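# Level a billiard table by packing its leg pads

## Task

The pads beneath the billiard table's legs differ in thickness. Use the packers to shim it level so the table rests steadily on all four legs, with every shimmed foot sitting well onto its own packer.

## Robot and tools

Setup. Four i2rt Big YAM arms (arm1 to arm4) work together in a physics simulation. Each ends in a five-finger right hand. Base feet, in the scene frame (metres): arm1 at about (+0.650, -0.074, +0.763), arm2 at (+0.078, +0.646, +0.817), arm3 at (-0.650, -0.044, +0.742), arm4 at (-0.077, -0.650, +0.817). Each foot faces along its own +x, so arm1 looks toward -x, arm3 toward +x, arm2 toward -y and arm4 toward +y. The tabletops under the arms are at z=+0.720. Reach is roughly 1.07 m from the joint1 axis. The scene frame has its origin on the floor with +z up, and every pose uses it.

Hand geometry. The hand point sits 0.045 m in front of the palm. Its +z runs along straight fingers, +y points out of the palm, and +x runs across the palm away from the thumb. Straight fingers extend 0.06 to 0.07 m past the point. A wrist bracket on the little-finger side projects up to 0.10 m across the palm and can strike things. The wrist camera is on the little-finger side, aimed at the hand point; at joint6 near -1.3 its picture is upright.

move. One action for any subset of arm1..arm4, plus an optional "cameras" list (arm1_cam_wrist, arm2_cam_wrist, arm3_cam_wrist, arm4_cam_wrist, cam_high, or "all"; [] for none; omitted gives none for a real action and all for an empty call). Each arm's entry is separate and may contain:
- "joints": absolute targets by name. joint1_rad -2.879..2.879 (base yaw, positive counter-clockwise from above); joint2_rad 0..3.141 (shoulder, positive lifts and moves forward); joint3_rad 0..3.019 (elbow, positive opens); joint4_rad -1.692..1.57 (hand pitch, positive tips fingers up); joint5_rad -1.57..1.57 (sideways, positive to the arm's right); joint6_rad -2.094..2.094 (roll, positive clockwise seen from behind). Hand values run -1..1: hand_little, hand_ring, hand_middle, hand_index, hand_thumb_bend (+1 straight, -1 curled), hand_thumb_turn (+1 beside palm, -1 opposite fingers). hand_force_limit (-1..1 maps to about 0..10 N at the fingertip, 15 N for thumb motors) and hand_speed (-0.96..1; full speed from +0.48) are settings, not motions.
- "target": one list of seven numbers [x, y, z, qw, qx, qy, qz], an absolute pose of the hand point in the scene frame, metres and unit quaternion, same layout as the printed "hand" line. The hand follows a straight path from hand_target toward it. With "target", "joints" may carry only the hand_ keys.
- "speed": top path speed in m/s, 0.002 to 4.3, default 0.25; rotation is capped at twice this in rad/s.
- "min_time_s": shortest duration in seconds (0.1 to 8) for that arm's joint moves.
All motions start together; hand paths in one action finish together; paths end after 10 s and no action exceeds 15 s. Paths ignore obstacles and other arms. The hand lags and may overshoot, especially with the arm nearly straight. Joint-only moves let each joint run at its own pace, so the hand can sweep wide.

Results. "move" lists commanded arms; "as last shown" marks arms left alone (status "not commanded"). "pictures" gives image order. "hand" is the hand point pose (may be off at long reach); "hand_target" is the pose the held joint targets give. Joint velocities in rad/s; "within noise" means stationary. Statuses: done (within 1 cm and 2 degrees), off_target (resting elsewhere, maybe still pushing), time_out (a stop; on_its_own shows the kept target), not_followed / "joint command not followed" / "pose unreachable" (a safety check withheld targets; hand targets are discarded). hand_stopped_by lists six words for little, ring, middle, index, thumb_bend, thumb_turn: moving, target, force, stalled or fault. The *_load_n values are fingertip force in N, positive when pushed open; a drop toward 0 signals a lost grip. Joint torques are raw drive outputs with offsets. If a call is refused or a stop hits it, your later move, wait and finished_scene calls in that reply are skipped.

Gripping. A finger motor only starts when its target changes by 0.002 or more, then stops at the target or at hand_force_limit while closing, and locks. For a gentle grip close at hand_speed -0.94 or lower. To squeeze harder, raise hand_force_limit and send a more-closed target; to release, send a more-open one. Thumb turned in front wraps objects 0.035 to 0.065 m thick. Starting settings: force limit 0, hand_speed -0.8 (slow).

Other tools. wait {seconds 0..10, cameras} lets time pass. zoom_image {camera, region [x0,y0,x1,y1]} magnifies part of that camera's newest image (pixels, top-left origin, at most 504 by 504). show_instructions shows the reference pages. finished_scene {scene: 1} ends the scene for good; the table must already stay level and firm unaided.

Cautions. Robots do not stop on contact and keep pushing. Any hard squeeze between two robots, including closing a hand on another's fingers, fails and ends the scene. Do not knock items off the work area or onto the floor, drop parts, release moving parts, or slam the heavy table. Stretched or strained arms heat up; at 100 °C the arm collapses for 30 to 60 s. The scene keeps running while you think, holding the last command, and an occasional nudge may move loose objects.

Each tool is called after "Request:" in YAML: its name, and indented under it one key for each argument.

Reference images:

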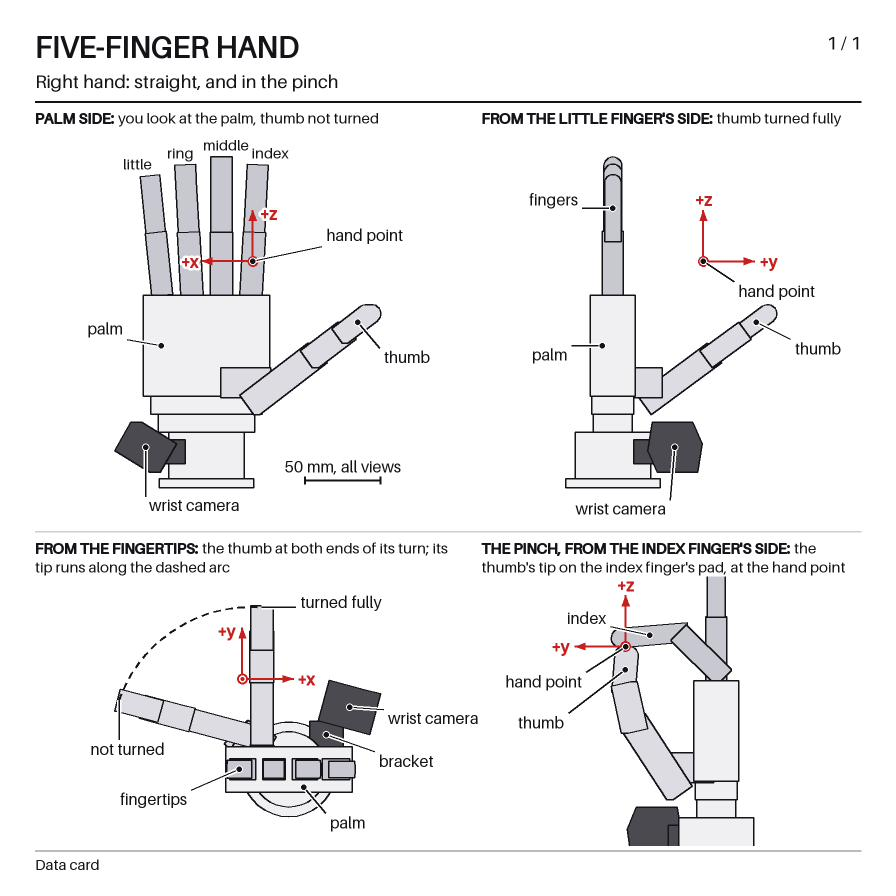

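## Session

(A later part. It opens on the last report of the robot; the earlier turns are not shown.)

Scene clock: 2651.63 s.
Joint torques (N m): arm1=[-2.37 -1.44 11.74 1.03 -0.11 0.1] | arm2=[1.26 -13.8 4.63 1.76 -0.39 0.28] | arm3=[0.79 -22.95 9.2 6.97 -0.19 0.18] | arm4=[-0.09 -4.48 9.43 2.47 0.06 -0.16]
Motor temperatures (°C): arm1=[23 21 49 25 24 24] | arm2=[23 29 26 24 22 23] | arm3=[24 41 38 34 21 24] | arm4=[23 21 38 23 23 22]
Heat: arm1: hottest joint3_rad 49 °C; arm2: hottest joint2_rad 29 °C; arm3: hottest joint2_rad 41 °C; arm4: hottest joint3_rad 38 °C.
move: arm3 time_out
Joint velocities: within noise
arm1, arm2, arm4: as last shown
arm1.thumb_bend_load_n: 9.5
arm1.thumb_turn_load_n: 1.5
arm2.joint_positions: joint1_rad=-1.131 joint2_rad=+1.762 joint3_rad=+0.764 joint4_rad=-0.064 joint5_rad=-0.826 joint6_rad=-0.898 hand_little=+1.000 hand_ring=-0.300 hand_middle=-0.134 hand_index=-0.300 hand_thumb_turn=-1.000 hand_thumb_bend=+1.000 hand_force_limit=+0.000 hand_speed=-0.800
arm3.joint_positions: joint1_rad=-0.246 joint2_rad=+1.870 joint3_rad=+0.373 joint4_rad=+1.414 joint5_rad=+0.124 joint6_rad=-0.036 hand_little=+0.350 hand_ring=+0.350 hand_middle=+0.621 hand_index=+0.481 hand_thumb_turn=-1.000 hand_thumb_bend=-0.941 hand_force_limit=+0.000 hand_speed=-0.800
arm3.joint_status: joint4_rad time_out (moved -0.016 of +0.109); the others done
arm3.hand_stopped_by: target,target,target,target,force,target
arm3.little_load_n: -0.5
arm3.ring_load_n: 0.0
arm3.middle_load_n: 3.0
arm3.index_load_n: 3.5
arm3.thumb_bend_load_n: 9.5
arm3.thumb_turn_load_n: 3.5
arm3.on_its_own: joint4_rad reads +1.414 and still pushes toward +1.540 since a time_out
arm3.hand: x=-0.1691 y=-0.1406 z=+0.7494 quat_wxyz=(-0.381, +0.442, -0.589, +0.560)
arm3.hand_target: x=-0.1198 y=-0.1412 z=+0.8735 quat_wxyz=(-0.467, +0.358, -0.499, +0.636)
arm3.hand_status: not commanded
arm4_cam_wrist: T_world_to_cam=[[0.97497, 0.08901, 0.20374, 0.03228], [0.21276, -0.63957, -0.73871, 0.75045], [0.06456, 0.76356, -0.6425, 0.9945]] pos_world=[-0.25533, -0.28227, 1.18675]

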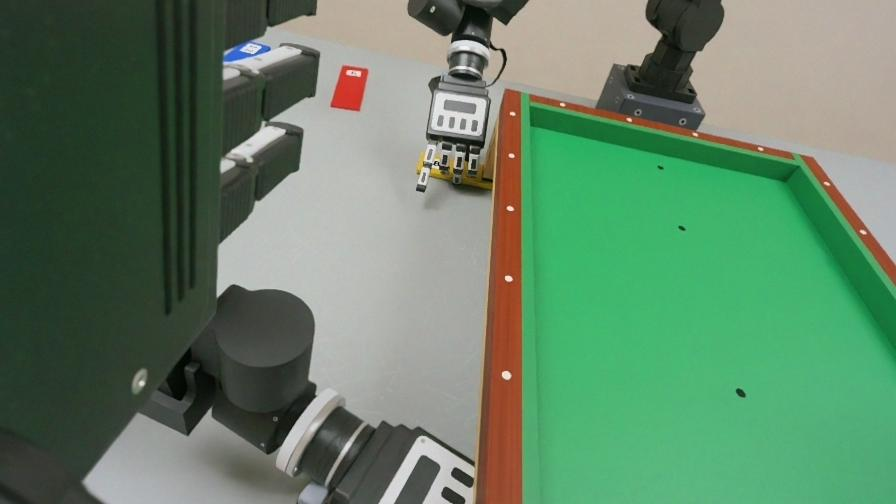

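Request:
move:
  arm3: {"joints": {"joint2_rad": 1.77, "joint3_rad": 0.45, "joint4_rad": 1.52}, "min_time_s": 3}
  cameras: ["arm4_cam_wrist"]

Request:
zoom_image:
  camera: "arm4_cam_wrist"
  region: [450, 140, 510, 200]

Scene clock: 2672.43 s.
Joint torques (N m): arm1=[-2.32 -1.44 11.74 1.03 -0.11 0.1] | arm2=[1.26 -13.8 4.62 1.76 -0.39 0.28] | arm3=[0.79 -21.42 8.5 6.27 -0.21 0.18] | arm4=[0.03 -4.48 9.44 2.45 0.05 -0.16]
Motor temperatures (°C): arm1=[23 21 49 25 24 24] | arm2=[23 29 26 24 22 23] | arm3=[24 38 35 34 21 24] | arm4=[23 21 38 23 23 22]
Heat: arm1: hottest joint3_rad 49 °C; arm2: hottest joint2_rad 29 °C; arm3: hottest joint2_rad 38 °C; arm4: hottest joint3_rad 38 °C.
move: arm3 time_out
Joint velocities: within noise
arm1, arm2, arm4: as last shown
arm1.thumb_turn_load_n: 1.0
arm2.ring_load_n: -0.5
arm3.joint_positions: joint1_rad=-0.246 joint2_rad=+1.874 joint3_rad=+0.371 joint4_rad=+1.411 joint5_rad=+0.125 joint6_rad=-0.036 hand_little=+0.350 hand_ring=+0.350 hand_middle=+0.621 hand_index=+0.481 hand_thumb_turn=-1.000 hand_thumb_bend=-0.941 hand_force_limit=+0.000 hand_speed=-0.800
arm3.joint_status: joint4_rad time_out (moved -0.004 of +0.106); the others done
arm3.hand_stopped_by: target,target,target,target,force,target
arm3.little_load_n: 0.0
arm3.ring_load_n: 0.0
arm3.middle_load_n: 3.0
arm3.index_load_n: 3.5
arm3.thumb_bend_load_n: 9.5
arm3.thumb_turn_load_n: 3.5
arm3.on_its_own: joint4_rad reads +1.411 and still pushes toward +1.520 since a time_out
arm3.hand: x=-0.1706 y=-0.1404 z=+0.7460 quat_wxyz=(-0.378, +0.444, -0.591, +0.558)
arm3.hand_target: x=-0.1237 y=-0.1404 z=+0.8539 quat_wxyz=(-0.457, +0.371, -0.514, +0.624)
arm3.hand_status: not commanded
arm4_cam_wrist: T_world_to_cam=[[0.97497, 0.08901, 0.20374, 0.03228], [0.21276, -0.63957, -0.73871, 0.75045], [0.06456, 0.76356, -0.6425, 0.9945]] pos_world=[-0.25533, -0.28227, 1.18675]

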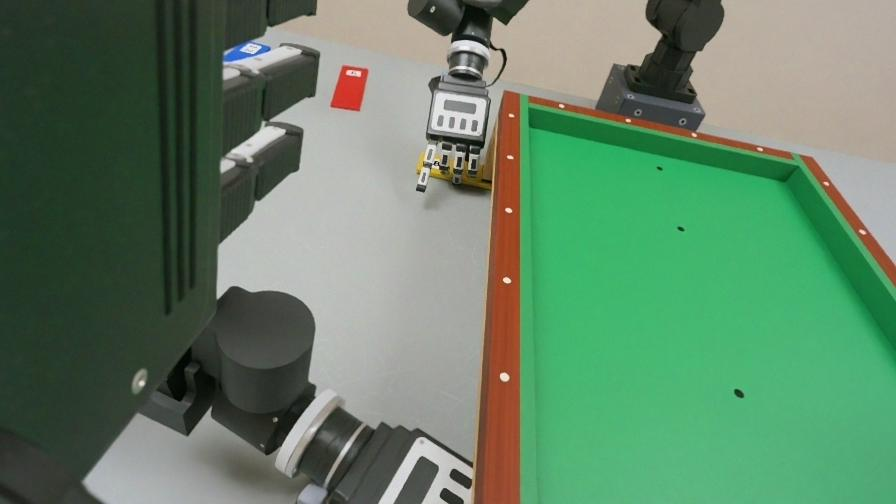

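Scaled by 8.400 from the camera's image (finer frame: 1280x720).

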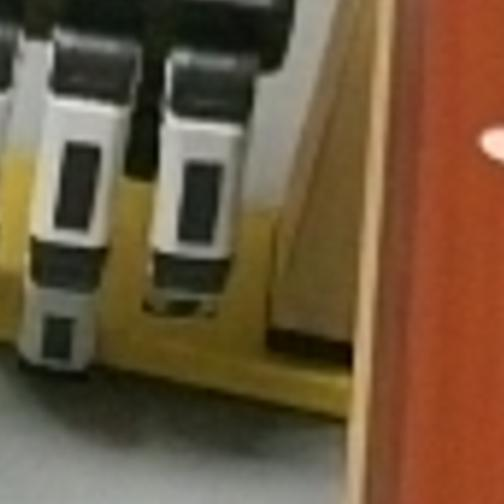

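Request:
zoom_image:
  camera: "arm4_cam_wrist"
  region: [400, 120, 510, 210]

Scaled by 4.582 from the camera's image (finer frame: 1280x720).

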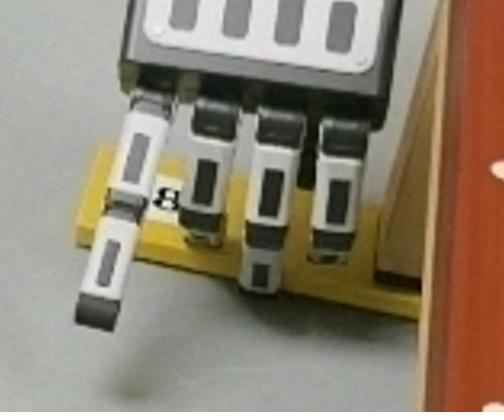

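Request:
move:
  arm3: {"joints": {"joint2_rad": 1.80, "joint3_rad": 0.435, "joint4_rad": 1.50}, "min_time_s": 3}
  cameras: ["arm4_cam_wrist"]

Request:
zoom_image:
  camera: "arm4_cam_wrist"
  region: [450, 140, 510, 200]

Scene clock: 2733.23 s.
Joint torques (N m): arm1=[-2.32 -1.49 11.75 1.03 -0.11 0.1] | arm2=[1.26 -13.86 4.62 1.76 -0.39 0.28] | arm3=[0.67 -18.96 7.39 5.46 -0.21 0.16] | arm4=[-0.03 -4.48 9.43 2.45 0.06 -0.17]
Motor temperatures (°C): arm1=[23 21 49 25 24 24] | arm2=[23 29 26 24 22 23] | arm3=[24 34 32 33 21 24] | arm4=[23 21 38 24 23 22]
Heat: arm1: hottest joint3_rad 49 °C; arm2: hottest joint2_rad 29 °C; arm3: hottest joint2_rad 34 °C; arm4: hottest joint3_rad 38 °C.
move: arm3 time_out
Joint velocities: within noise
arm1, arm2, arm4: as last shown
arm2.ring_load_n: 0.0
arm2.middle_load_n: 10.5
arm3.joint_positions: joint1_rad=-0.246 joint2_rad=+1.877 joint3_rad=+0.371 joint4_rad=+1.411 joint5_rad=+0.125 joint6_rad=-0.034 hand_little=+0.350 hand_ring=+0.350 hand_middle=+0.621 hand_index=+0.481 hand_thumb_turn=-1.000 hand_thumb_bend=-0.941 hand_force_limit=+0.000 hand_speed=-0.800
arm3.joint_status: joint4_rad time_out (moved +0.000 of +0.089); the others done
arm3.hand_stopped_by: target,target,target,target,force,target
arm3.little_load_n: 0.0
arm3.ring_load_n: 0.0
arm3.middle_load_n: 3.0
arm3.index_load_n: 3.0
arm3.thumb_bend_load_n: 9.0
arm3.thumb_turn_load_n: 3.5
arm3.on_its_own: joint4_rad reads +1.411 and still pushes toward +1.500 since a time_out
arm3.hand: x=-0.1710 y=-0.1402 z=+0.7449 quat_wxyz=(-0.378, +0.444, -0.592, +0.556)
arm3.hand_target: x=-0.1306 y=-0.1391 z=+0.8276 quat_wxyz=(-0.442, +0.388, -0.532, +0.609)
arm3.hand_status: not commanded
arm4_cam_wrist: T_world_to_cam=[[0.97497, 0.08901, 0.20374, 0.03228], [0.21276, -0.63957, -0.73871, 0.75045], [0.06456, 0.76356, -0.6425, 0.9945]] pos_world=[-0.25533, -0.28227, 1.18675]

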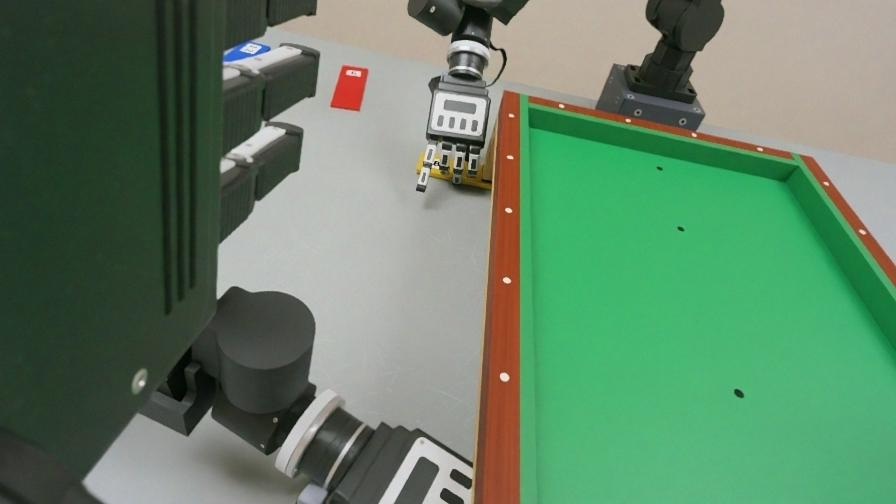

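Scaled by 8.400 from the camera's image (finer frame: 1280x720).

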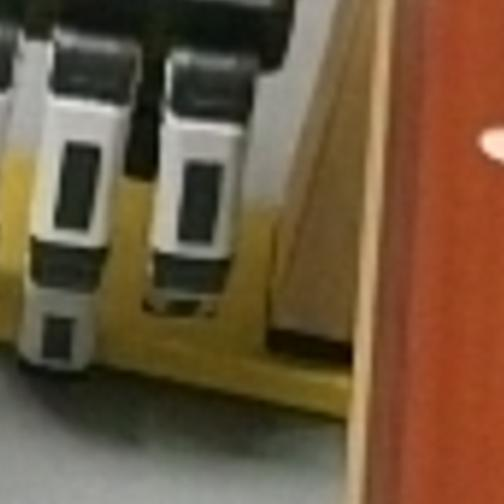

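Request:
move:
  arm3: {"joints": {"joint2_rad": 1.84, "joint3_rad": 0.415, "joint4_rad": 1.46}, "min_time_s": 3}
  cameras: ["arm4_cam_wrist"]

Request:
zoom_image:
  camera: "arm4_cam_wrist"
  region: [450, 140, 510, 200]

Scene clock: 2742.73 s.
Joint torques (N m): arm1=[-2.37 -1.44 11.75 1.05 -0.11 0.1] | arm2=[1.26 -13.86 4.62 1.76 -0.39 0.28] | arm3=[0.62 -15.62 5.85 3.77 -0.19 0.09] | arm4=[-0.09 -4.48 9.43 2.47 0.06 -0.16]
Motor temperatures (°C): arm1=[23 21 49 25 24 24] | arm2=[23 29 26 24 22 23] | arm3=[24 34 32 33 21 24] | arm4=[23 21 38 24 23 22]
Heat: arm1: hottest joint3_rad 49 °C; arm2: hottest joint2_rad 29 °C; arm3: hottest joint2_rad 34 °C; arm4: hottest joint3_rad 38 °C.
move: arm3 done
Joint velocities: within noise
arm1, arm2: as last shown
arm1.thumb_turn_load_n: 1.5
arm2.middle_load_n: 11.0
arm2.index_load_n: 0.5
arm3.joint_positions: joint1_rad=-0.246 joint2_rad=+1.880 joint3_rad=+0.371 joint4_rad=+1.411 joint5_rad=+0.125 joint6_rad=-0.029 hand_little=+0.350 hand_ring=+0.350 hand_middle=+0.621 hand_index=+0.481 hand_thumb_turn=-1.000 hand_thumb_bend=-0.941 hand_force_limit=+0.000 hand_speed=-0.800
arm3.joint_status: all done
arm3.hand_stopped_by: target,target,target,target,force,target
arm3.little_load_n: 0.0
arm3.ring_load_n: 0.0
arm3.middle_load_n: 2.5
arm3.index_load_n: 3.5
arm3.thumb_bend_load_n: 9.5
arm3.thumb_turn_load_n: 3.5
arm3.hand: x=-0.1713 y=-0.1397 z=+0.7436 quat_wxyz=(-0.379, +0.443, -0.594, +0.554)
arm3.hand_target: x=-0.1427 y=-0.1368 z=+0.7899 quat_wxyz=(-0.419, +0.414, -0.558, +0.584)
arm3.hand_status: not commanded
arm4.joint_positions: joint1_rad=+0.681 joint2_rad=+1.132 joint3_rad=+0.834 joint4_rad=-0.052 joint5_rad=+0.666 joint6_rad=-1.344 hand_little=+1.000 hand_ring=+1.000 hand_middle=+1.000 hand_index=+1.000 hand_thumb_turn=+1.000 hand_thumb_bend=+1.000 hand_force_limit=+0.000 hand_speed=-0.500
arm4.joint_status: not commanded
arm4.hand_stopped_by: target,target,target,target,target,target
arm4.little_load_n: 0.0
arm4.ring_load_n: 0.0
arm4.middle_load_n: 0.0
arm4.index_load_n: 0.0
arm4.thumb_bend_load_n: 0.0
arm4.thumb_turn_load_n: 0.0
arm4.hand: x=-0.2448 y=-0.2015 z=+1.1067 quat_wxyz=(-0.436, +0.562, +0.559, +0.426)
arm4.hand_target: x=-0.2400 y=-0.2002 z=+1.1001 quat_wxyz=(-0.430, +0.561, +0.561, +0.430)
arm4.hand_status: not commanded
arm4_cam_wrist: T_world_to_cam=[[0.97497, 0.08901, 0.20374, 0.03228], [0.21276, -0.63957, -0.73871, 0.75045], [0.06456, 0.76356, -0.6425, 0.9945]] pos_world=[-0.25533, -0.28227, 1.18675]

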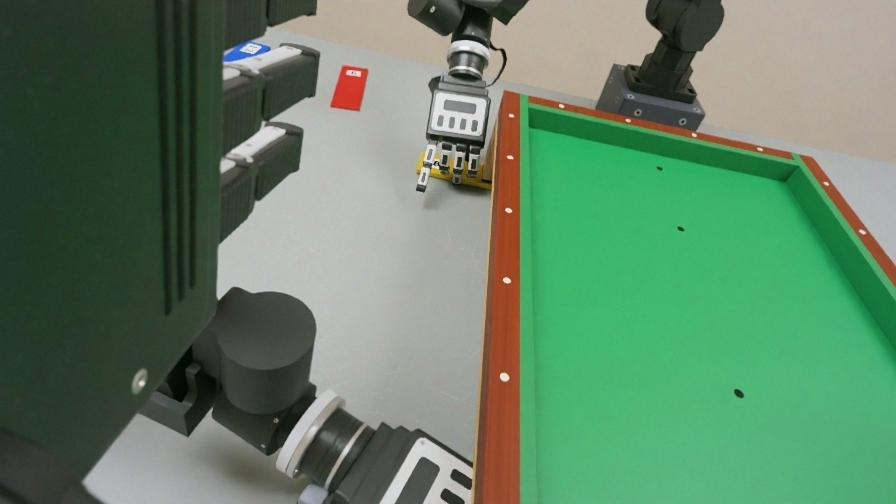

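Scaled by 8.400 from the camera's image (finer frame: 1280x720).

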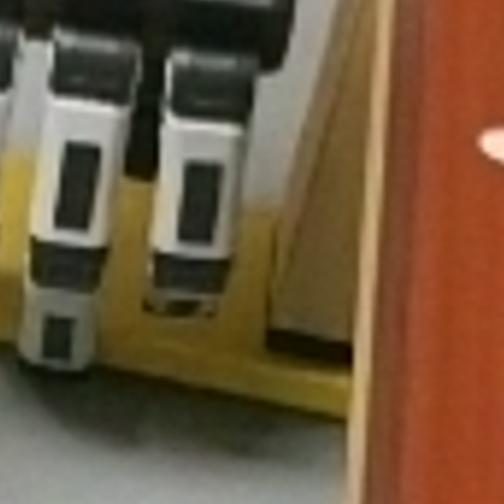

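Request:
move:
  arm3: {"target": [-0.160, -0.137, 0.722, 0.3856, -0.4437, 0.6106, -0.5307], "speed": 0.03}
  cameras: ["arm4_cam_wrist", "arm3_cam_wrist"]

Request:
zoom_image:
  camera: "arm4_cam_wrist"
  region: [450, 140, 510, 200]

Scene clock: 2754.27 s.
Joint torques (N m): arm1=[-2.37 -1.44 11.74 1.02 -0.11 0.11] | arm2=[1.26 -13.8 4.63 1.76 -0.39 0.28] | arm3=[-0.73 -11.75 3.51 1.33 -0.06 0.07] | arm4=[-0.03 -4.48 9.44 2.45 0.05 -0.17]
Motor temperatures (°C): arm1=[23 21 50 25 24 24] | arm2=[23 29 25 24 22 23] | arm3=[24 34 31 32 21 24] | arm4=[23 21 38 24 23 22]
Heat: arm1: hottest joint3_rad 50 °C; arm2: hottest joint2_rad 29 °C; arm3: hottest joint2_rad 34 °C; arm4: hottest joint3_rad 38 °C.
move: arm3 done
Joint velocities: within noise
arm1, arm2, arm4: as last shown
arm1.middle_load_n: -0.5
arm1.thumb_turn_load_n: 1.0
arm2.middle_load_n: 10.5
arm2.index_load_n: 0.0
arm3.joint_positions: joint1_rad=-0.246 joint2_rad=+1.934 joint3_rad=+0.400 joint4_rad=+1.395 joint5_rad=+0.106 joint6_rad=+0.007 hand_little=+0.350 hand_ring=+0.350 hand_middle=+0.621 hand_index=+0.481 hand_thumb_turn=-1.000 hand_thumb_bend=-0.941 hand_force_limit=+0.000 hand_speed=-0.800
arm3.joint_status: not commanded
arm3.hand_stopped_by: target,target,target,target,force,target
arm3.little_load_n: 0.0
arm3.ring_load_n: 0.0
arm3.middle_load_n: 3.0
arm3.index_load_n: 3.5
arm3.thumb_bend_load_n: 9.5
arm3.thumb_turn_load_n: 4.0
arm3.hand: x=-0.1654 y=-0.1351 z=+0.7233 quat_wxyz=(-0.384, +0.446, -0.608, +0.532)
arm3.hand_target: x=-0.1602 y=-0.1370 z=+0.7220 quat_wxyz=(-0.386, +0.444, -0.611, +0.531)
arm3.hand_status: done (0.006 m and 0.5 deg from the pose sent, 0.024 m and 3.4 deg at the start)
pictures: arm3_cam_wrist, arm4_cam_wrist
arm3_cam_wrist: T_world_to_cam=[[-0.24982, -0.1619, -0.95466, 0.62412], [-0.26246, 0.96034, -0.09418, 0.15341], [0.93204, 0.22703, -0.2824, 0.50459]] pos_world=[-0.27412, -0.16084, 0.75277]
arm4_cam_wrist: T_world_to_cam=[[0.97497, 0.08901, 0.20374, 0.03228], [0.21276, -0.63957, -0.73871, 0.75045], [0.06456, 0.76356, -0.6425, 0.9945]] pos_world=[-0.25533, -0.28227, 1.18675]

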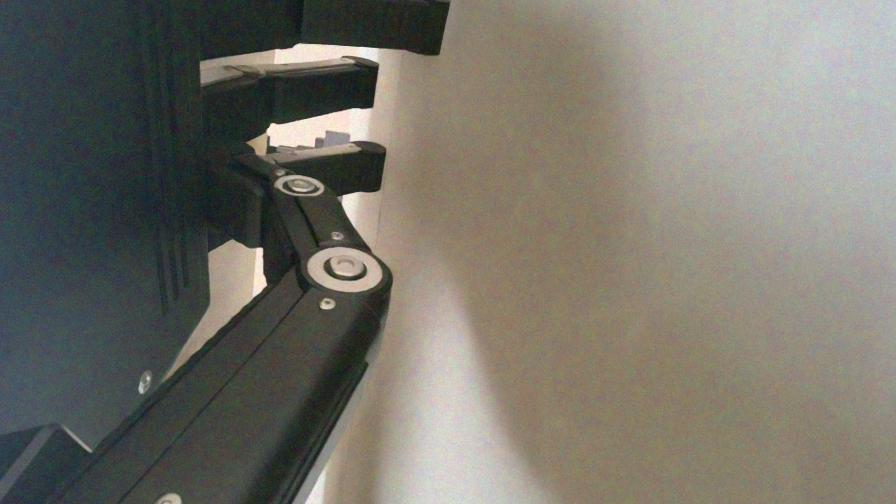

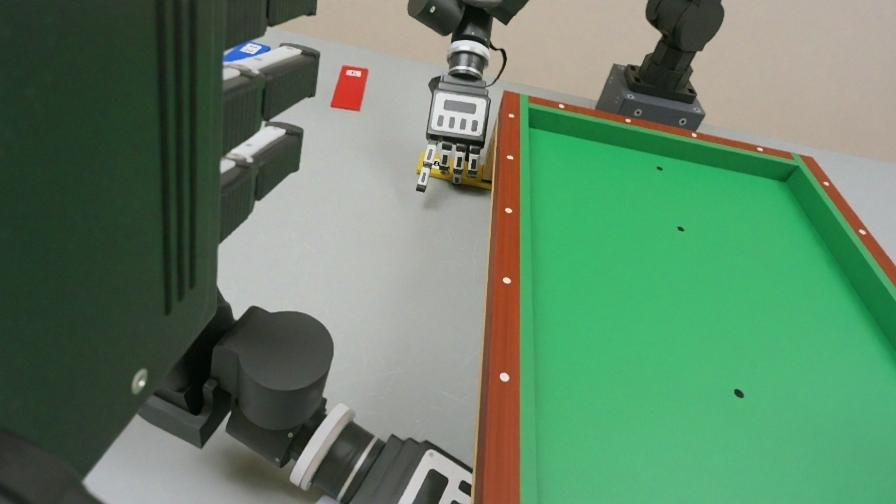

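Scaled by 8.400 from the camera's image (finer frame: 1280x720).

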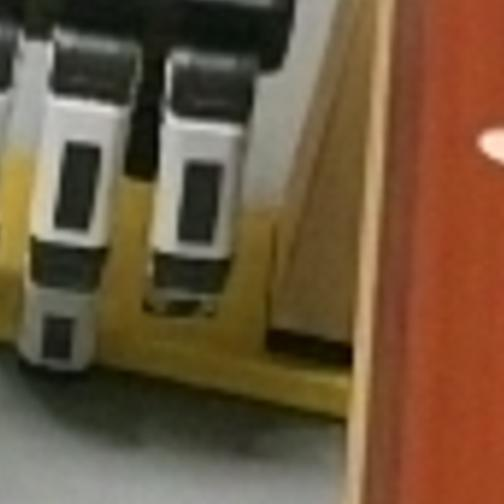

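Request:
move:
  arm2: {"joints": {"hand_speed": -0.9, "hand_middle": 0.15, "hand_index": 0.1, "hand_ring": 0.1}}
  cameras: ["arm4_cam_wrist", "arm2_cam_wrist"]

Request:
zoom_image:
  camera: "arm4_cam_wrist"
  region: [400, 120, 510, 210]

Scene clock: 2760.70 s.
Joint torques (N m): arm1=[-2.32 -1.49 11.75 1.05 -0.11 0.1] | arm2=[1.26 -13.51 4.67 1.76 -0.39 0.25] | arm3=[-0.67 -11.69 3.49 1.35 -0.06 0.07] | arm4=[-0.03 -4.48 9.43 2.47 0.06 -0.16]
Motor temperatures (°C): arm1=[23 21 50 25 24 24] | arm2=[23 29 25 24 22 23] | arm3=[24 33 30 31 21 24] | arm4=[23 21 38 24 23 22]
Heat: arm1: hottest joint3_rad 50 °C; arm2: hottest joint2_rad 29 °C; arm3: hottest joint2_rad 33 °C; arm4: hottest joint3_rad 38 °C.
move: arm2 done
Joint velocities: within noise
arm1.joint_positions: joint1_rad=+0.012 joint2_rad=+0.711 joint3_rad=+0.452 joint4_rad=+0.310 joint5_rad=+0.003 joint6_rad=-1.571 hand_little=+1.000 hand_ring=+1.000 hand_middle=+1.000 hand_index=+1.000 hand_thumb_turn=-1.000 hand_thumb_bend=-0.939 hand_force_limit=+0.000 hand_speed=-0.800
arm1.joint_status: not commanded
arm1.hand_stopped_by: target,target,target,target,force,target
arm1.little_load_n: 0.0
arm1.ring_load_n: 0.0
arm1.middle_load_n: 0.0
arm1.index_load_n: 0.0
arm1.thumb_bend_load_n: 9.5
arm1.thumb_turn_load_n: 1.0
arm1.hand: x=+0.2337 y=-0.0123 z=+1.0792 quat_wxyz=(-0.727, +0.003, +0.687, -0.005)
arm1.hand_target: x=+0.2320 y=-0.0079 z=+1.1106 quat_wxyz=(-0.743, +0.010, +0.669, -0.006)
arm1.hand_status: not commanded
arm2.joint_positions: joint1_rad=-1.131 joint2_rad=+1.757 joint3_rad=+0.764 joint4_rad=-0.064 joint5_rad=-0.826 joint6_rad=-0.896 hand_little=+1.000 hand_ring=+0.100 hand_middle=+0.150 hand_index=+0.100 hand_thumb_turn=-1.000 hand_thumb_bend=+1.000 hand_force_limit=+0.000 hand_speed=-0.900
arm2.joint_status: all done
arm2.hand_stopped_by: target,target,target,target,target,target
arm2.little_load_n: 0.0
arm2.ring_load_n: 0.0
arm2.middle_load_n: -0.5
arm2.index_load_n: 0.0
arm2.thumb_bend_load_n: -0.5
arm2.thumb_turn_load_n: 0.0
arm2.hand: x=-0.2466 y=+0.3465 z=+0.7577 quat_wxyz=(-0.014, +0.007, -0.892, +0.451)
arm2.hand_target: x=-0.2470 y=+0.3381 z=+0.7679 quat_wxyz=(-0.007, +0.013, -0.889, +0.458)
arm2.hand_status: not commanded
arm3, arm4: as last shown
arm3.middle_load_n: 2.5
pictures: arm2_cam_wrist, arm4_cam_wrist
arm2_cam_wrist: T_world_to_cam=[[-0.26304, 0.59899, -0.75632, 0.29793], [0.80222, 0.57129, 0.17344, -0.13809], [0.53597, -0.56111, -0.63079, 0.91937]] pos_world=[-0.3036, 0.4163, 0.82921]
arm4_cam_wrist: T_world_to_cam=[[0.97497, 0.08901, 0.20374, 0.03228], [0.21276, -0.63957, -0.73871, 0.75045], [0.06456, 0.76356, -0.6425, 0.9945]] pos_world=[-0.25533, -0.28227, 1.18675]

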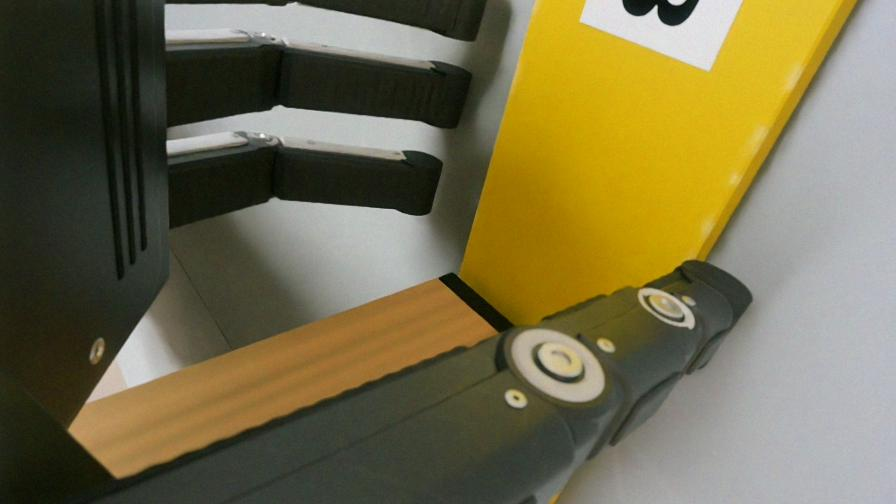

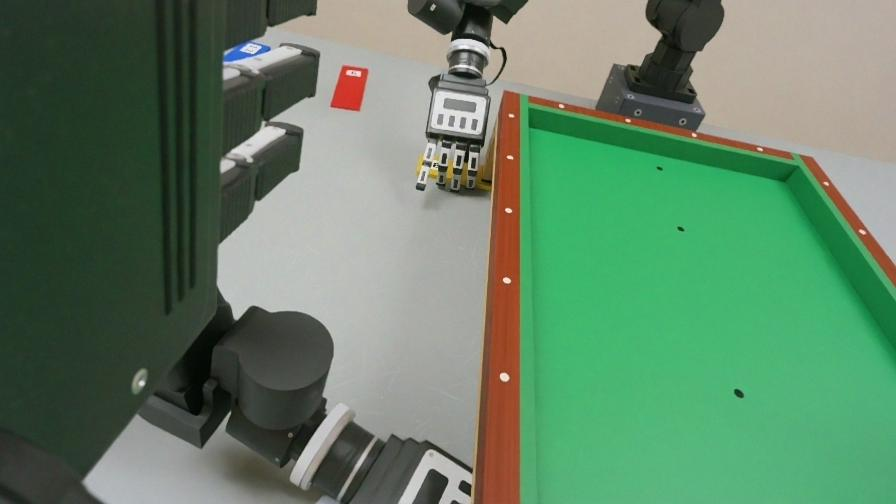

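Scaled by 4.582 from the camera's image (finer frame: 1280x720).

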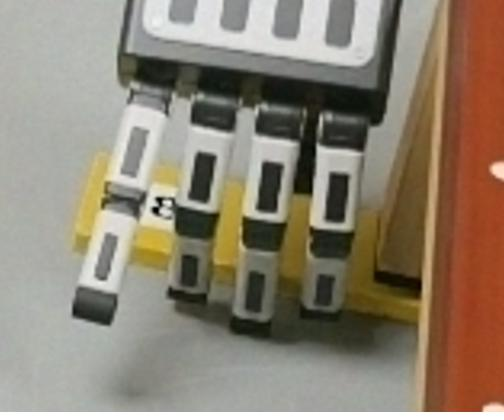

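Request:
zoom_image:
  camera: "arm4_cam_wrist"
  region: [450, 140, 510, 200]

Request:
zoom_image:
  camera: "arm2_cam_wrist"
  region: [340, 240, 560, 400]

Scaled by 8.400 from the camera's image (finer frame: 1280x720).

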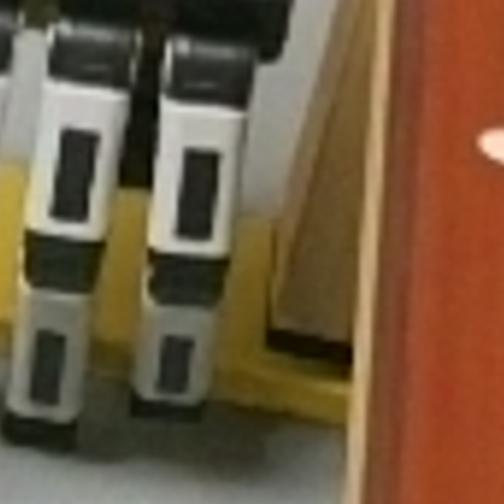

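Scaled by 2.291 from the camera's image (finer frame: 1280x720).

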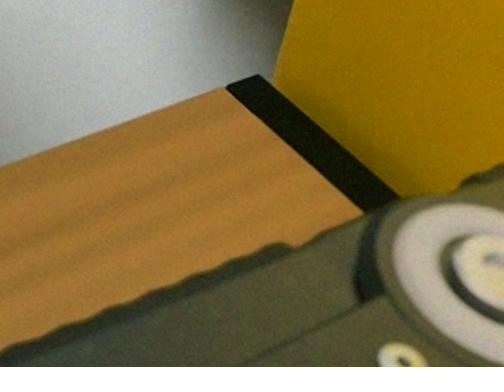

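Request:
move:
  arm2: {"joints": {"hand_speed": -0.9, "hand_middle": -0.35, "hand_index": -0.3, "hand_ring": -0.3}}

Request:
move:
  arm2: {"target": [-0.247, 0.331, 0.768, -0.007, 0.013, -0.889, 0.458], "speed": 0.05}
  cameras: ["arm4_cam_wrist", "arm2_cam_wrist"]

Request:
zoom_image:
  camera: "arm4_cam_wrist"
  region: [450, 140, 510, 200]

Request:
zoom_image:
  camera: "arm2_cam_wrist"
  region: [340, 240, 560, 400]

Scene clock: 2794.00 s.
Joint torques (N m): arm1=[-2.37 -1.44 11.75 1.03 -0.11 0.11] | arm2=[1.26 -13.33 4.68 1.69 -0.35 0.24] | arm3=[-0.79 -11.69 3.52 1.33 -0.06 0.08] | arm4=[0.03 -4.42 9.43 2.45 0.05 -0.16]
Motor temperatures (°C): arm1=[23 21 50 25 24 24] | arm2=[23 29 25 24 22 23] | arm3=[24 32 29 29 21 24] | arm4=[23 21 38 24 23 22]
Heat: arm1: hottest joint3_rad 50 °C; arm2: hottest joint2_rad 29 °C; arm3: hottest joint2_rad 32 °C; arm4: hottest joint3_rad 38 °C.
move: arm2 done
Joint velocities: within noise
arm1, arm3, arm4: as last shown
arm2.joint_positions: joint1_rad=-1.131 joint2_rad=+1.755 joint3_rad=+0.764 joint4_rad=-0.062 joint5_rad=-0.827 joint6_rad=-0.895 hand_little=+1.000 hand_ring=-0.300 hand_middle=-0.350 hand_index=-0.300 hand_thumb_turn=-1.000 hand_thumb_bend=+1.000 hand_force_limit=+0.000 hand_speed=-0.900
arm2.joint_status: all done
arm2.hand_stopped_by: target,target,target,target,target,target
arm2.little_load_n: -0.5
arm2.ring_load_n: 0.0
arm2.middle_load_n: 0.0
arm2.index_load_n: 0.0
arm2.thumb_bend_load_n: 0.0
arm2.thumb_turn_load_n: 0.0
arm2.hand: x=-0.2471 y=+0.3460 z=+0.7587 quat_wxyz=(-0.013, +0.007, -0.892, +0.452)
arm2.hand_target: x=-0.2469 y=+0.3381 z=+0.7679 quat_wxyz=(-0.007, +0.013, -0.889, +0.458)
arm2.hand_status: not commanded
arm3.middle_load_n: 3.0
arm3.index_load_n: 3.0
arm3.thumb_turn_load_n: 3.5
pictures: none

Scene clock: 2794.97 s.
Joint torques (N m): arm1=[-2.32 -1.44 11.75 1.03 -0.11 0.1] | arm2=[1.44 -12.98 5.24 1.8 -0.34 0.25] | arm3=[-0.73 -11.75 3.52 1.35 -0.06 0.08] | arm4=[-0.03 -4.48 9.43 2.45 0.06 -0.17]
Motor temperatures (°C): arm1=[23 21 50 25 24 24] | arm2=[23 29 25 24 22 23] | arm3=[24 32 28 29 21 24] | arm4=[23 21 38 24 23 22]
Heat: arm1: hottest joint3_rad 50 °C; arm2: hottest joint2_rad 29 °C; arm3: hottest joint2_rad 32 °C; arm4: hottest joint3_rad 38 °C.
move: arm2 off_target
Joint velocities: within noise
arm1, arm3, arm4: as last shown
arm1.thumb_turn_load_n: 1.5
arm2.joint_positions: joint1_rad=-1.117 joint2_rad=+1.755 joint3_rad=+0.764 joint4_rad=-0.051 joint5_rad=-0.819 joint6_rad=-0.878 hand_little=+1.000 hand_ring=-0.300 hand_middle=-0.350 hand_index=-0.300 hand_thumb_turn=-1.000 hand_thumb_bend=+1.000 hand_force_limit=+0.000 hand_speed=-0.900
arm2.joint_status: not commanded
arm2.hand_stopped_by: target,target,target,target,target,target
arm2.little_load_n: 0.0
arm2.ring_load_n: 0.0
arm2.middle_load_n: 0.0
arm2.index_load_n: 0.0
arm2.thumb_bend_load_n: 0.0
arm2.thumb_turn_load_n: 0.0
arm2.hand: x=-0.2453 y=+0.3411 z=+0.7590 quat_wxyz=(-0.013, +0.007, -0.892, +0.451)
arm2.hand_target: x=-0.2469 y=+0.3312 z=+0.7681 quat_wxyz=(-0.007, +0.013, -0.889, +0.458)
arm2.hand_status: off_target (0.014 m and 1.3 deg from the pose sent, 0.018 m and 1.2 deg at the start)
arm3.middle_load_n: 2.5
arm3.index_load_n: 3.5
arm3.thumb_turn_load_n: 4.0
pictures: arm2_cam_wrist, arm4_cam_wrist
arm2_cam_wrist: T_world_to_cam=[[-0.26377, 0.5985, -0.75646, 0.30257], [0.80284, 0.57092, 0.17177, -0.13477], [0.53468, -0.56201, -0.63108, 0.91663]] pos_world=[-0.3021, 0.41101, 0.83051]
arm4_cam_wrist: T_world_to_cam=[[0.97497, 0.08901, 0.20374, 0.03228], [0.21276, -0.63957, -0.73871, 0.75045], [0.06456, 0.76356, -0.6425, 0.9945]] pos_world=[-0.25533, -0.28227, 1.18675]

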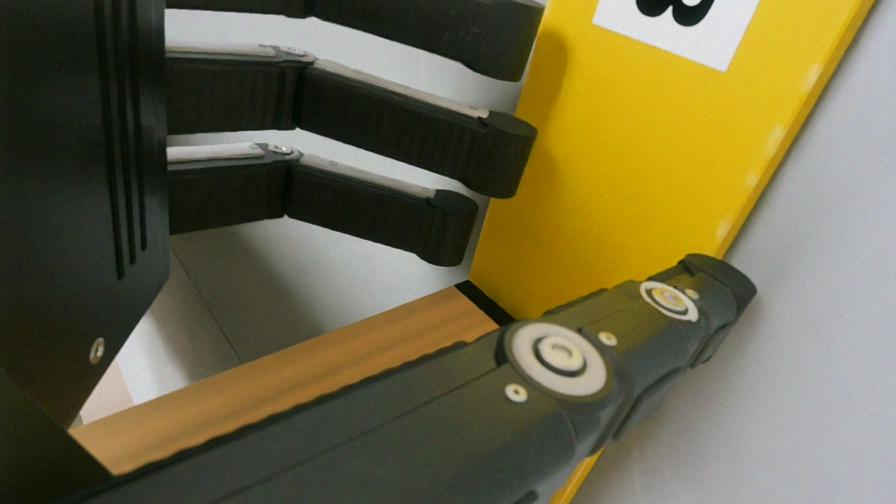

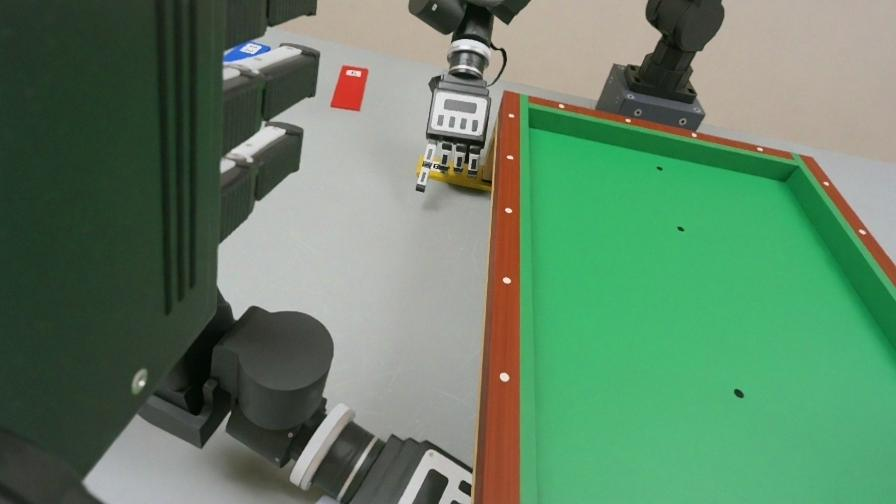

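Scaled by 8.400 from the camera's image (finer frame: 1280x720).

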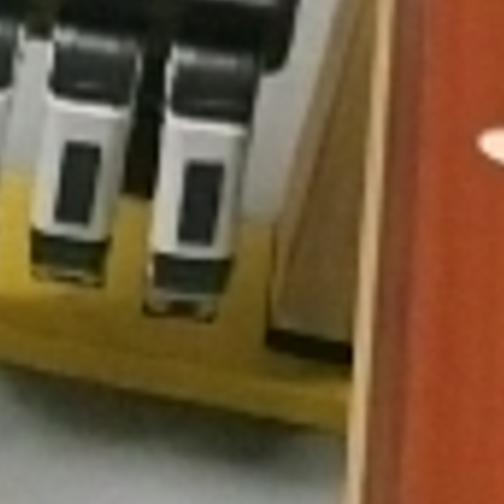

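Scaled by 2.291 from the camera's image (finer frame: 1280x720).

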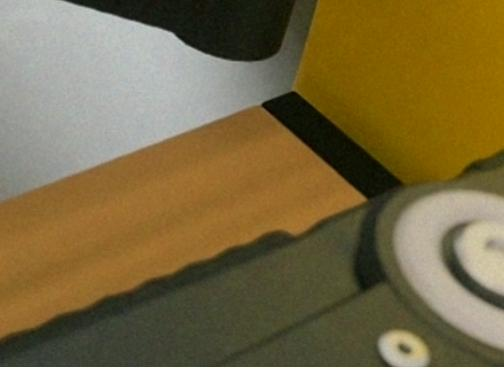

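Request:
move:
  arm2: {"target": [-0.247, 0.343, 0.772, -0.007, 0.013, -0.889, 0.458], "speed": 0.05}

Request:
move:
  arm2: {"target": [-0.249, 0.344, 0.84, -0.007, 0.013, -0.889, 0.458], "speed": 0.08}
  cameras: ["arm4_cam_wrist", "arm2_cam_wrist"]

Request:
zoom_image:
  camera: "arm4_cam_wrist"
  region: [400, 120, 510, 210]

Scene clock: 2806.90 s.
Joint torques (N m): arm1=[-2.37 -1.38 11.75 1.03 -0.11 0.11] | arm2=[-0.91 -13.51 4.51 0.9 -0.48 -0.05] | arm3=[-0.79 -11.69 3.52 1.35 -0.06 0.08] | arm4=[-0.03 -4.48 9.44 2.47 0.06 -0.16]
Motor temperatures (°C): arm1=[23 21 50 25 24 24] | arm2=[23 28 26 24 22 23] | arm3=[24 31 28 29 21 24] | arm4=[23 21 38 24 23 21]
Heat: arm1: hottest joint3_rad 50 °C; arm2: hottest joint2_rad 28 °C; arm3: hottest joint2_rad 31 °C; arm4: hottest joint3_rad 38 °C.
move: arm2 done
Joint velocities: within noise
arm1, arm3, arm4: as last shown
arm1.thumb_turn_load_n: 1.0
arm2.joint_positions: joint1_rad=-1.117 joint2_rad=+1.744 joint3_rad=+0.764 joint4_rad=-0.063 joint5_rad=-0.829 joint6_rad=-0.877 hand_little=+1.000 hand_ring=-0.300 hand_middle=-0.350 hand_index=-0.300 hand_thumb_turn=-1.000 hand_thumb_bend=+1.000 hand_force_limit=+0.000 hand_speed=-0.900
arm2.joint_status: not commanded
arm2.hand_stopped_by: target,target,target,target,target,target
arm2.little_load_n: 0.0
arm2.ring_load_n: 0.0
arm2.middle_load_n: 0.0
arm2.index_load_n: 0.0
arm2.thumb_bend_load_n: 0.0
arm2.thumb_turn_load_n: 0.0
arm2.hand: x=-0.2434 y=+0.3405 z=+0.7637 quat_wxyz=(-0.017, +0.007, -0.891, +0.454)
arm2.hand_target: x=-0.2471 y=+0.3429 z=+0.7718 quat_wxyz=(-0.007, +0.013, -0.889, +0.458)
arm2.hand_status: done (0.009 m and 1.4 deg from the pose sent, 0.013 m and 1.3 deg at the start)
arm3.little_load_n: 0.5
arm3.thumb_turn_load_n: 3.5
arm4.ring_load_n: 0.5
pictures: none

Scene clock: 2808.43 s.
Joint torques (N m): arm1=[-2.32 -1.49 11.75 1.02 -0.11 0.1] | arm2=[-1.38 -12.34 8.31 0.61 -0.63 0.01] | arm3=[-0.73 -11.69 3.49 1.35 -0.06 0.08] | arm4=[-0.03 -4.48 9.43 2.45 0.06 -0.16]
Motor temperatures (°C): arm1=[23 21 50 25 24 24] | arm2=[23 28 26 24 22 23] | arm3=[24 31 28 29 21 24] | arm4=[23 21 38 24 23 21]
Heat: arm1: hottest joint3_rad 50 °C; arm2: hottest joint2_rad 28 °C; arm3: hottest joint2_rad 31 °C; arm4: hottest joint3_rad 38 °C.
move: arm2 off_target
Joint velocities: within noise
arm1, arm3, arm4: as last shown
arm2.joint_positions: joint1_rad=-1.117 joint2_rad=+1.578 joint3_rad=+0.782 joint4_rad=-0.273 joint5_rad=-0.828 joint6_rad=-0.890 hand_little=+1.000 hand_ring=-0.300 hand_middle=-0.350 hand_index=-0.300 hand_thumb_turn=-1.000 hand_thumb_bend=+1.000 hand_force_limit=+0.000 hand_speed=-0.900
arm2.joint_status: not commanded
arm2.hand_stopped_by: target,target,target,target,target,target
arm2.little_load_n: 0.0
arm2.ring_load_n: 0.0
arm2.middle_load_n: 0.0
arm2.index_load_n: 0.5
arm2.thumb_bend_load_n: 0.0
arm2.thumb_turn_load_n: 0.0
arm2.hand: x=-0.2327 y=+0.3466 z=+0.8229 quat_wxyz=(-0.024, +0.007, -0.893, +0.449)
arm2.hand_target: x=-0.2486 y=+0.3442 z=+0.8400 quat_wxyz=(-0.007, +0.013, -0.889, +0.458)
arm2.hand_status: off_target (0.024 m and 2.4 deg from the pose sent, 0.077 m and 1.4 deg at the start)
arm3.little_load_n: 0.0
arm3.ring_load_n: -0.5
arm4.little_load_n: 0.5
arm4.ring_load_n: 0.0
pictures: arm2_cam_wrist, arm4_cam_wrist
arm2_cam_wrist: T_world_to_cam=[[-0.25631, 0.59999, -0.75784, 0.35324], [0.79307, 0.57875, 0.18998, -0.17894], [0.55258, -0.55233, -0.62417, 0.94846]] pos_world=[-0.29165, 0.41548, 0.8937]
arm4_cam_wrist: T_world_to_cam=[[0.97497, 0.08901, 0.20374, 0.03228], [0.21276, -0.63957, -0.73871, 0.75045], [0.06456, 0.76356, -0.6425, 0.9945]] pos_world=[-0.25533, -0.28227, 1.18675]

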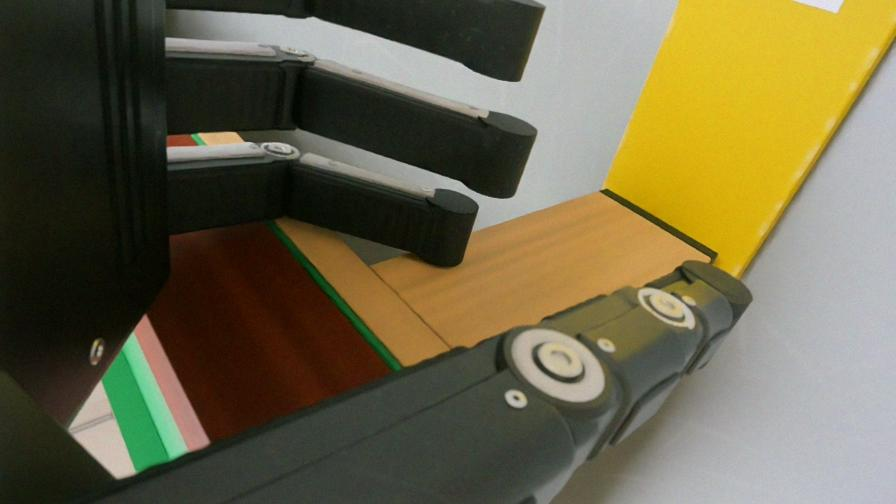

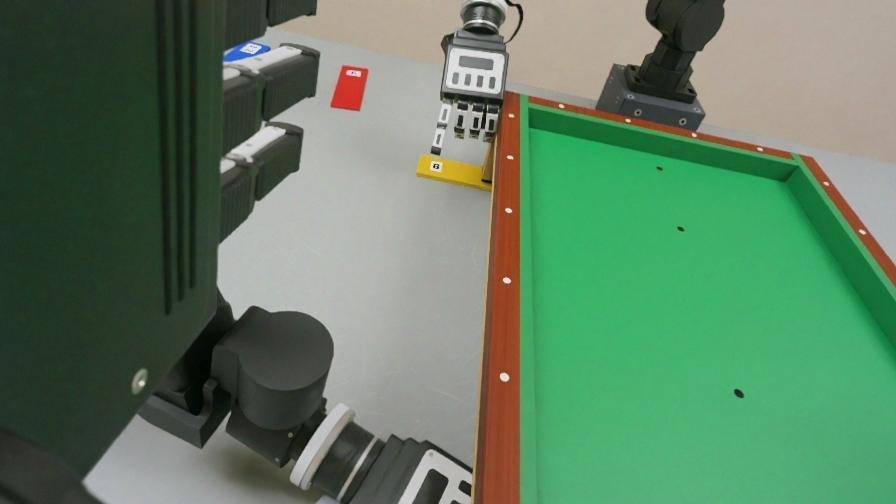

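Scaled by 4.582 from the camera's image (finer frame: 1280x720).

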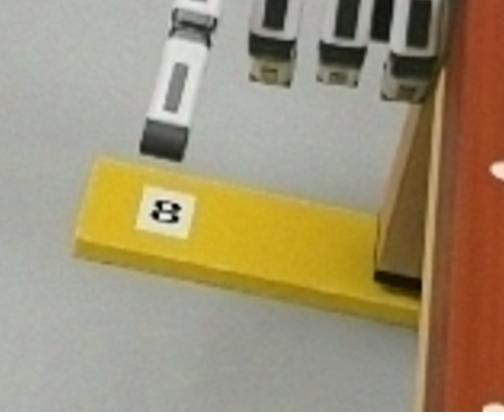

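Request:
move:
  arm2: {"target": [-0.28, 0.42, 0.93, -0.007, 0.013, -0.889, 0.458], "speed": 0.12}
  arm3: {"target": [-0.30, -0.137, 0.722, 0.3856, -0.4437, 0.6106, -0.5307], "speed": 0.06}
  cameras: ["arm4_cam_wrist", "arm3_cam_wrist"]

Scene clock: 2824.83 s.
Joint torques (N m): arm1=[-2.32 -1.44 11.75 1.05 -0.11 0.1] | arm2=[-1.61 -11.99 10.35 0.51 -0.58 -0.08] | arm3=[-1.38 -10.05 -0.27 2.35 -0.02 -0.11] | arm4=[-0.03 -4.48 9.44 2.45 0.06 -0.16]
Motor temperatures (°C): arm1=[23 21 50 25 24 24] | arm2=[23 28 27 24 22 23] | arm3=[24 31 28 29 21 24] | arm4=[23 21 38 24 23 21]
Heat: arm1: hottest joint3_rad 50 °C; arm2: hottest joint2_rad 28 °C; arm3: hottest joint2_rad 31 °C; arm4: hottest joint3_rad 38 °C.
move: arm2 off_target; arm3 off_target
Joint velocities: within noise
arm1, arm4: as last shown
arm2.joint_positions: joint1_rad=-1.317 joint2_rad=+1.457 joint3_rad=+0.941 joint4_rad=-0.796 joint5_rad=-0.915 joint6_rad=-1.169 hand_little=+1.000 hand_ring=-0.300 hand_middle=-0.350 hand_index=-0.300 hand_thumb_turn=-1.000 hand_thumb_bend=+1.000 hand_force_limit=+0.000 hand_speed=-0.900
arm2.joint_status: not commanded
arm2.hand_stopped_by: target,target,target,target,target,target
arm2.little_load_n: 0.0
arm2.ring_load_n: -0.5
arm2.middle_load_n: 0.0
arm2.index_load_n: 0.0
arm2.thumb_bend_load_n: 0.5
arm2.thumb_turn_load_n: 0.0
arm2.hand: x=-0.2590 y=+0.4189 z=+0.9083 quat_wxyz=(-0.038, +0.000, -0.892, +0.450)
arm2.hand_target: x=-0.2790 y=+0.4202 z=+0.9301 quat_wxyz=(-0.007, +0.013, -0.889, +0.458)
arm2.hand_status: off_target (0.030 m and 4.0 deg from the pose sent, 0.138 m and 2.4 deg at the start)
arm3.joint_positions: joint1_rad=-0.399 joint2_rad=+1.878 joint3_rad=+0.089 joint4_rad=+1.545 joint5_rad=-0.058 joint6_rad=-0.011 hand_little=+0.350 hand_ring=+0.350 hand_middle=+0.621 hand_index=+0.481 hand_thumb_turn=-1.000 hand_thumb_bend=-0.941 hand_force_limit=+0.000 hand_speed=-0.800
arm3.joint_status: not commanded
arm3.hand_stopped_by: target,target,target,target,force,target
arm3.little_load_n: 0.0
arm3.ring_load_n: 1.0
arm3.middle_load_n: 2.5
arm3.index_load_n: 3.5
arm3.thumb_bend_load_n: 9.5
arm3.thumb_turn_load_n: 3.5
arm3.hand: x=-0.2971 y=-0.1331 z=+0.7166 quat_wxyz=(-0.366, +0.467, -0.635, +0.495)
arm3.hand_target: x=-0.2997 y=-0.1370 z=+0.7225 quat_wxyz=(-0.365, +0.463, -0.631, +0.504)
arm3.hand_status: off_target (0.007 m and 6.1 deg from the pose sent, 0.135 m and 0.5 deg at the start; a joint's target at an end of its range on 60 of 93 steps)
arm4.little_load_n: 0.0
pictures: arm3_cam_wrist, arm4_cam_wrist
arm3_cam_wrist: T_world_to_cam=[[-0.33984, -0.12523, -0.93211, 0.54712], [-0.27915, 0.95986, -0.02718, 0.06326], [0.8981, 0.25096, -0.36116, 0.67457]] pos_world=[-0.40224, -0.1615, 0.75531]
arm4_cam_wrist: T_world_to_cam=[[0.97497, 0.08901, 0.20374, 0.03228], [0.21276, -0.63957, -0.73871, 0.75045], [0.06456, 0.76356, -0.6425, 0.9945]] pos_world=[-0.25533, -0.28227, 1.18675]

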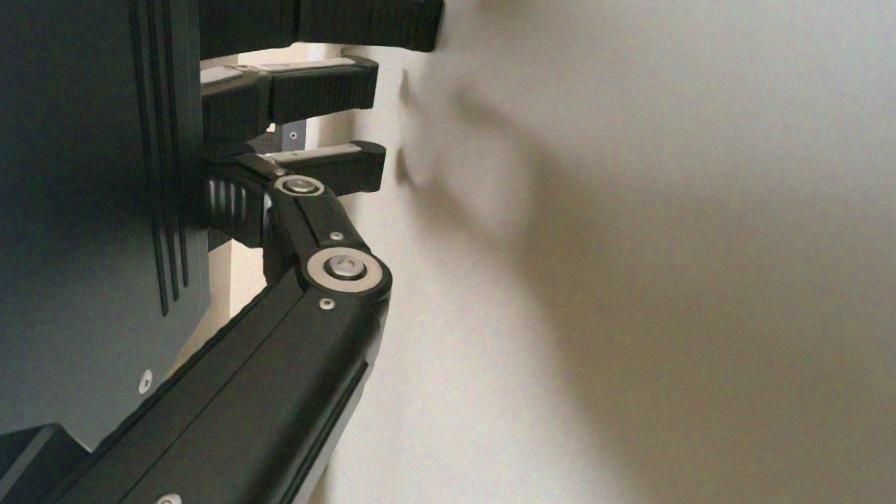

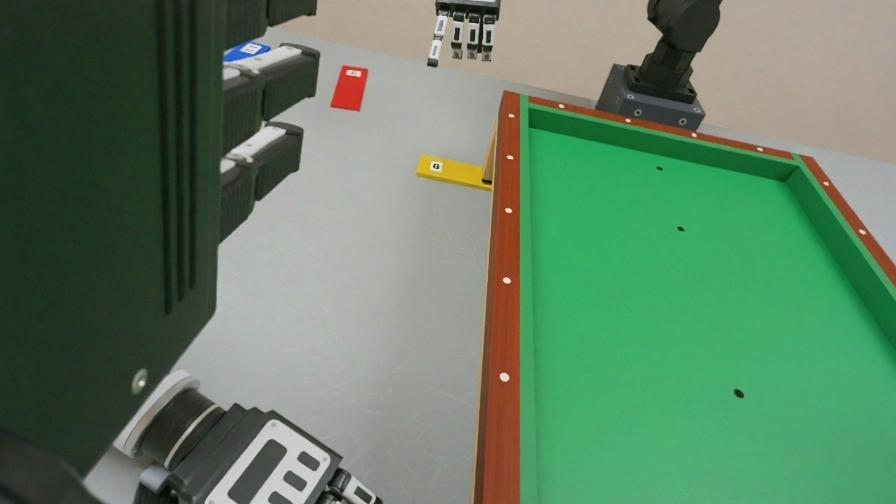

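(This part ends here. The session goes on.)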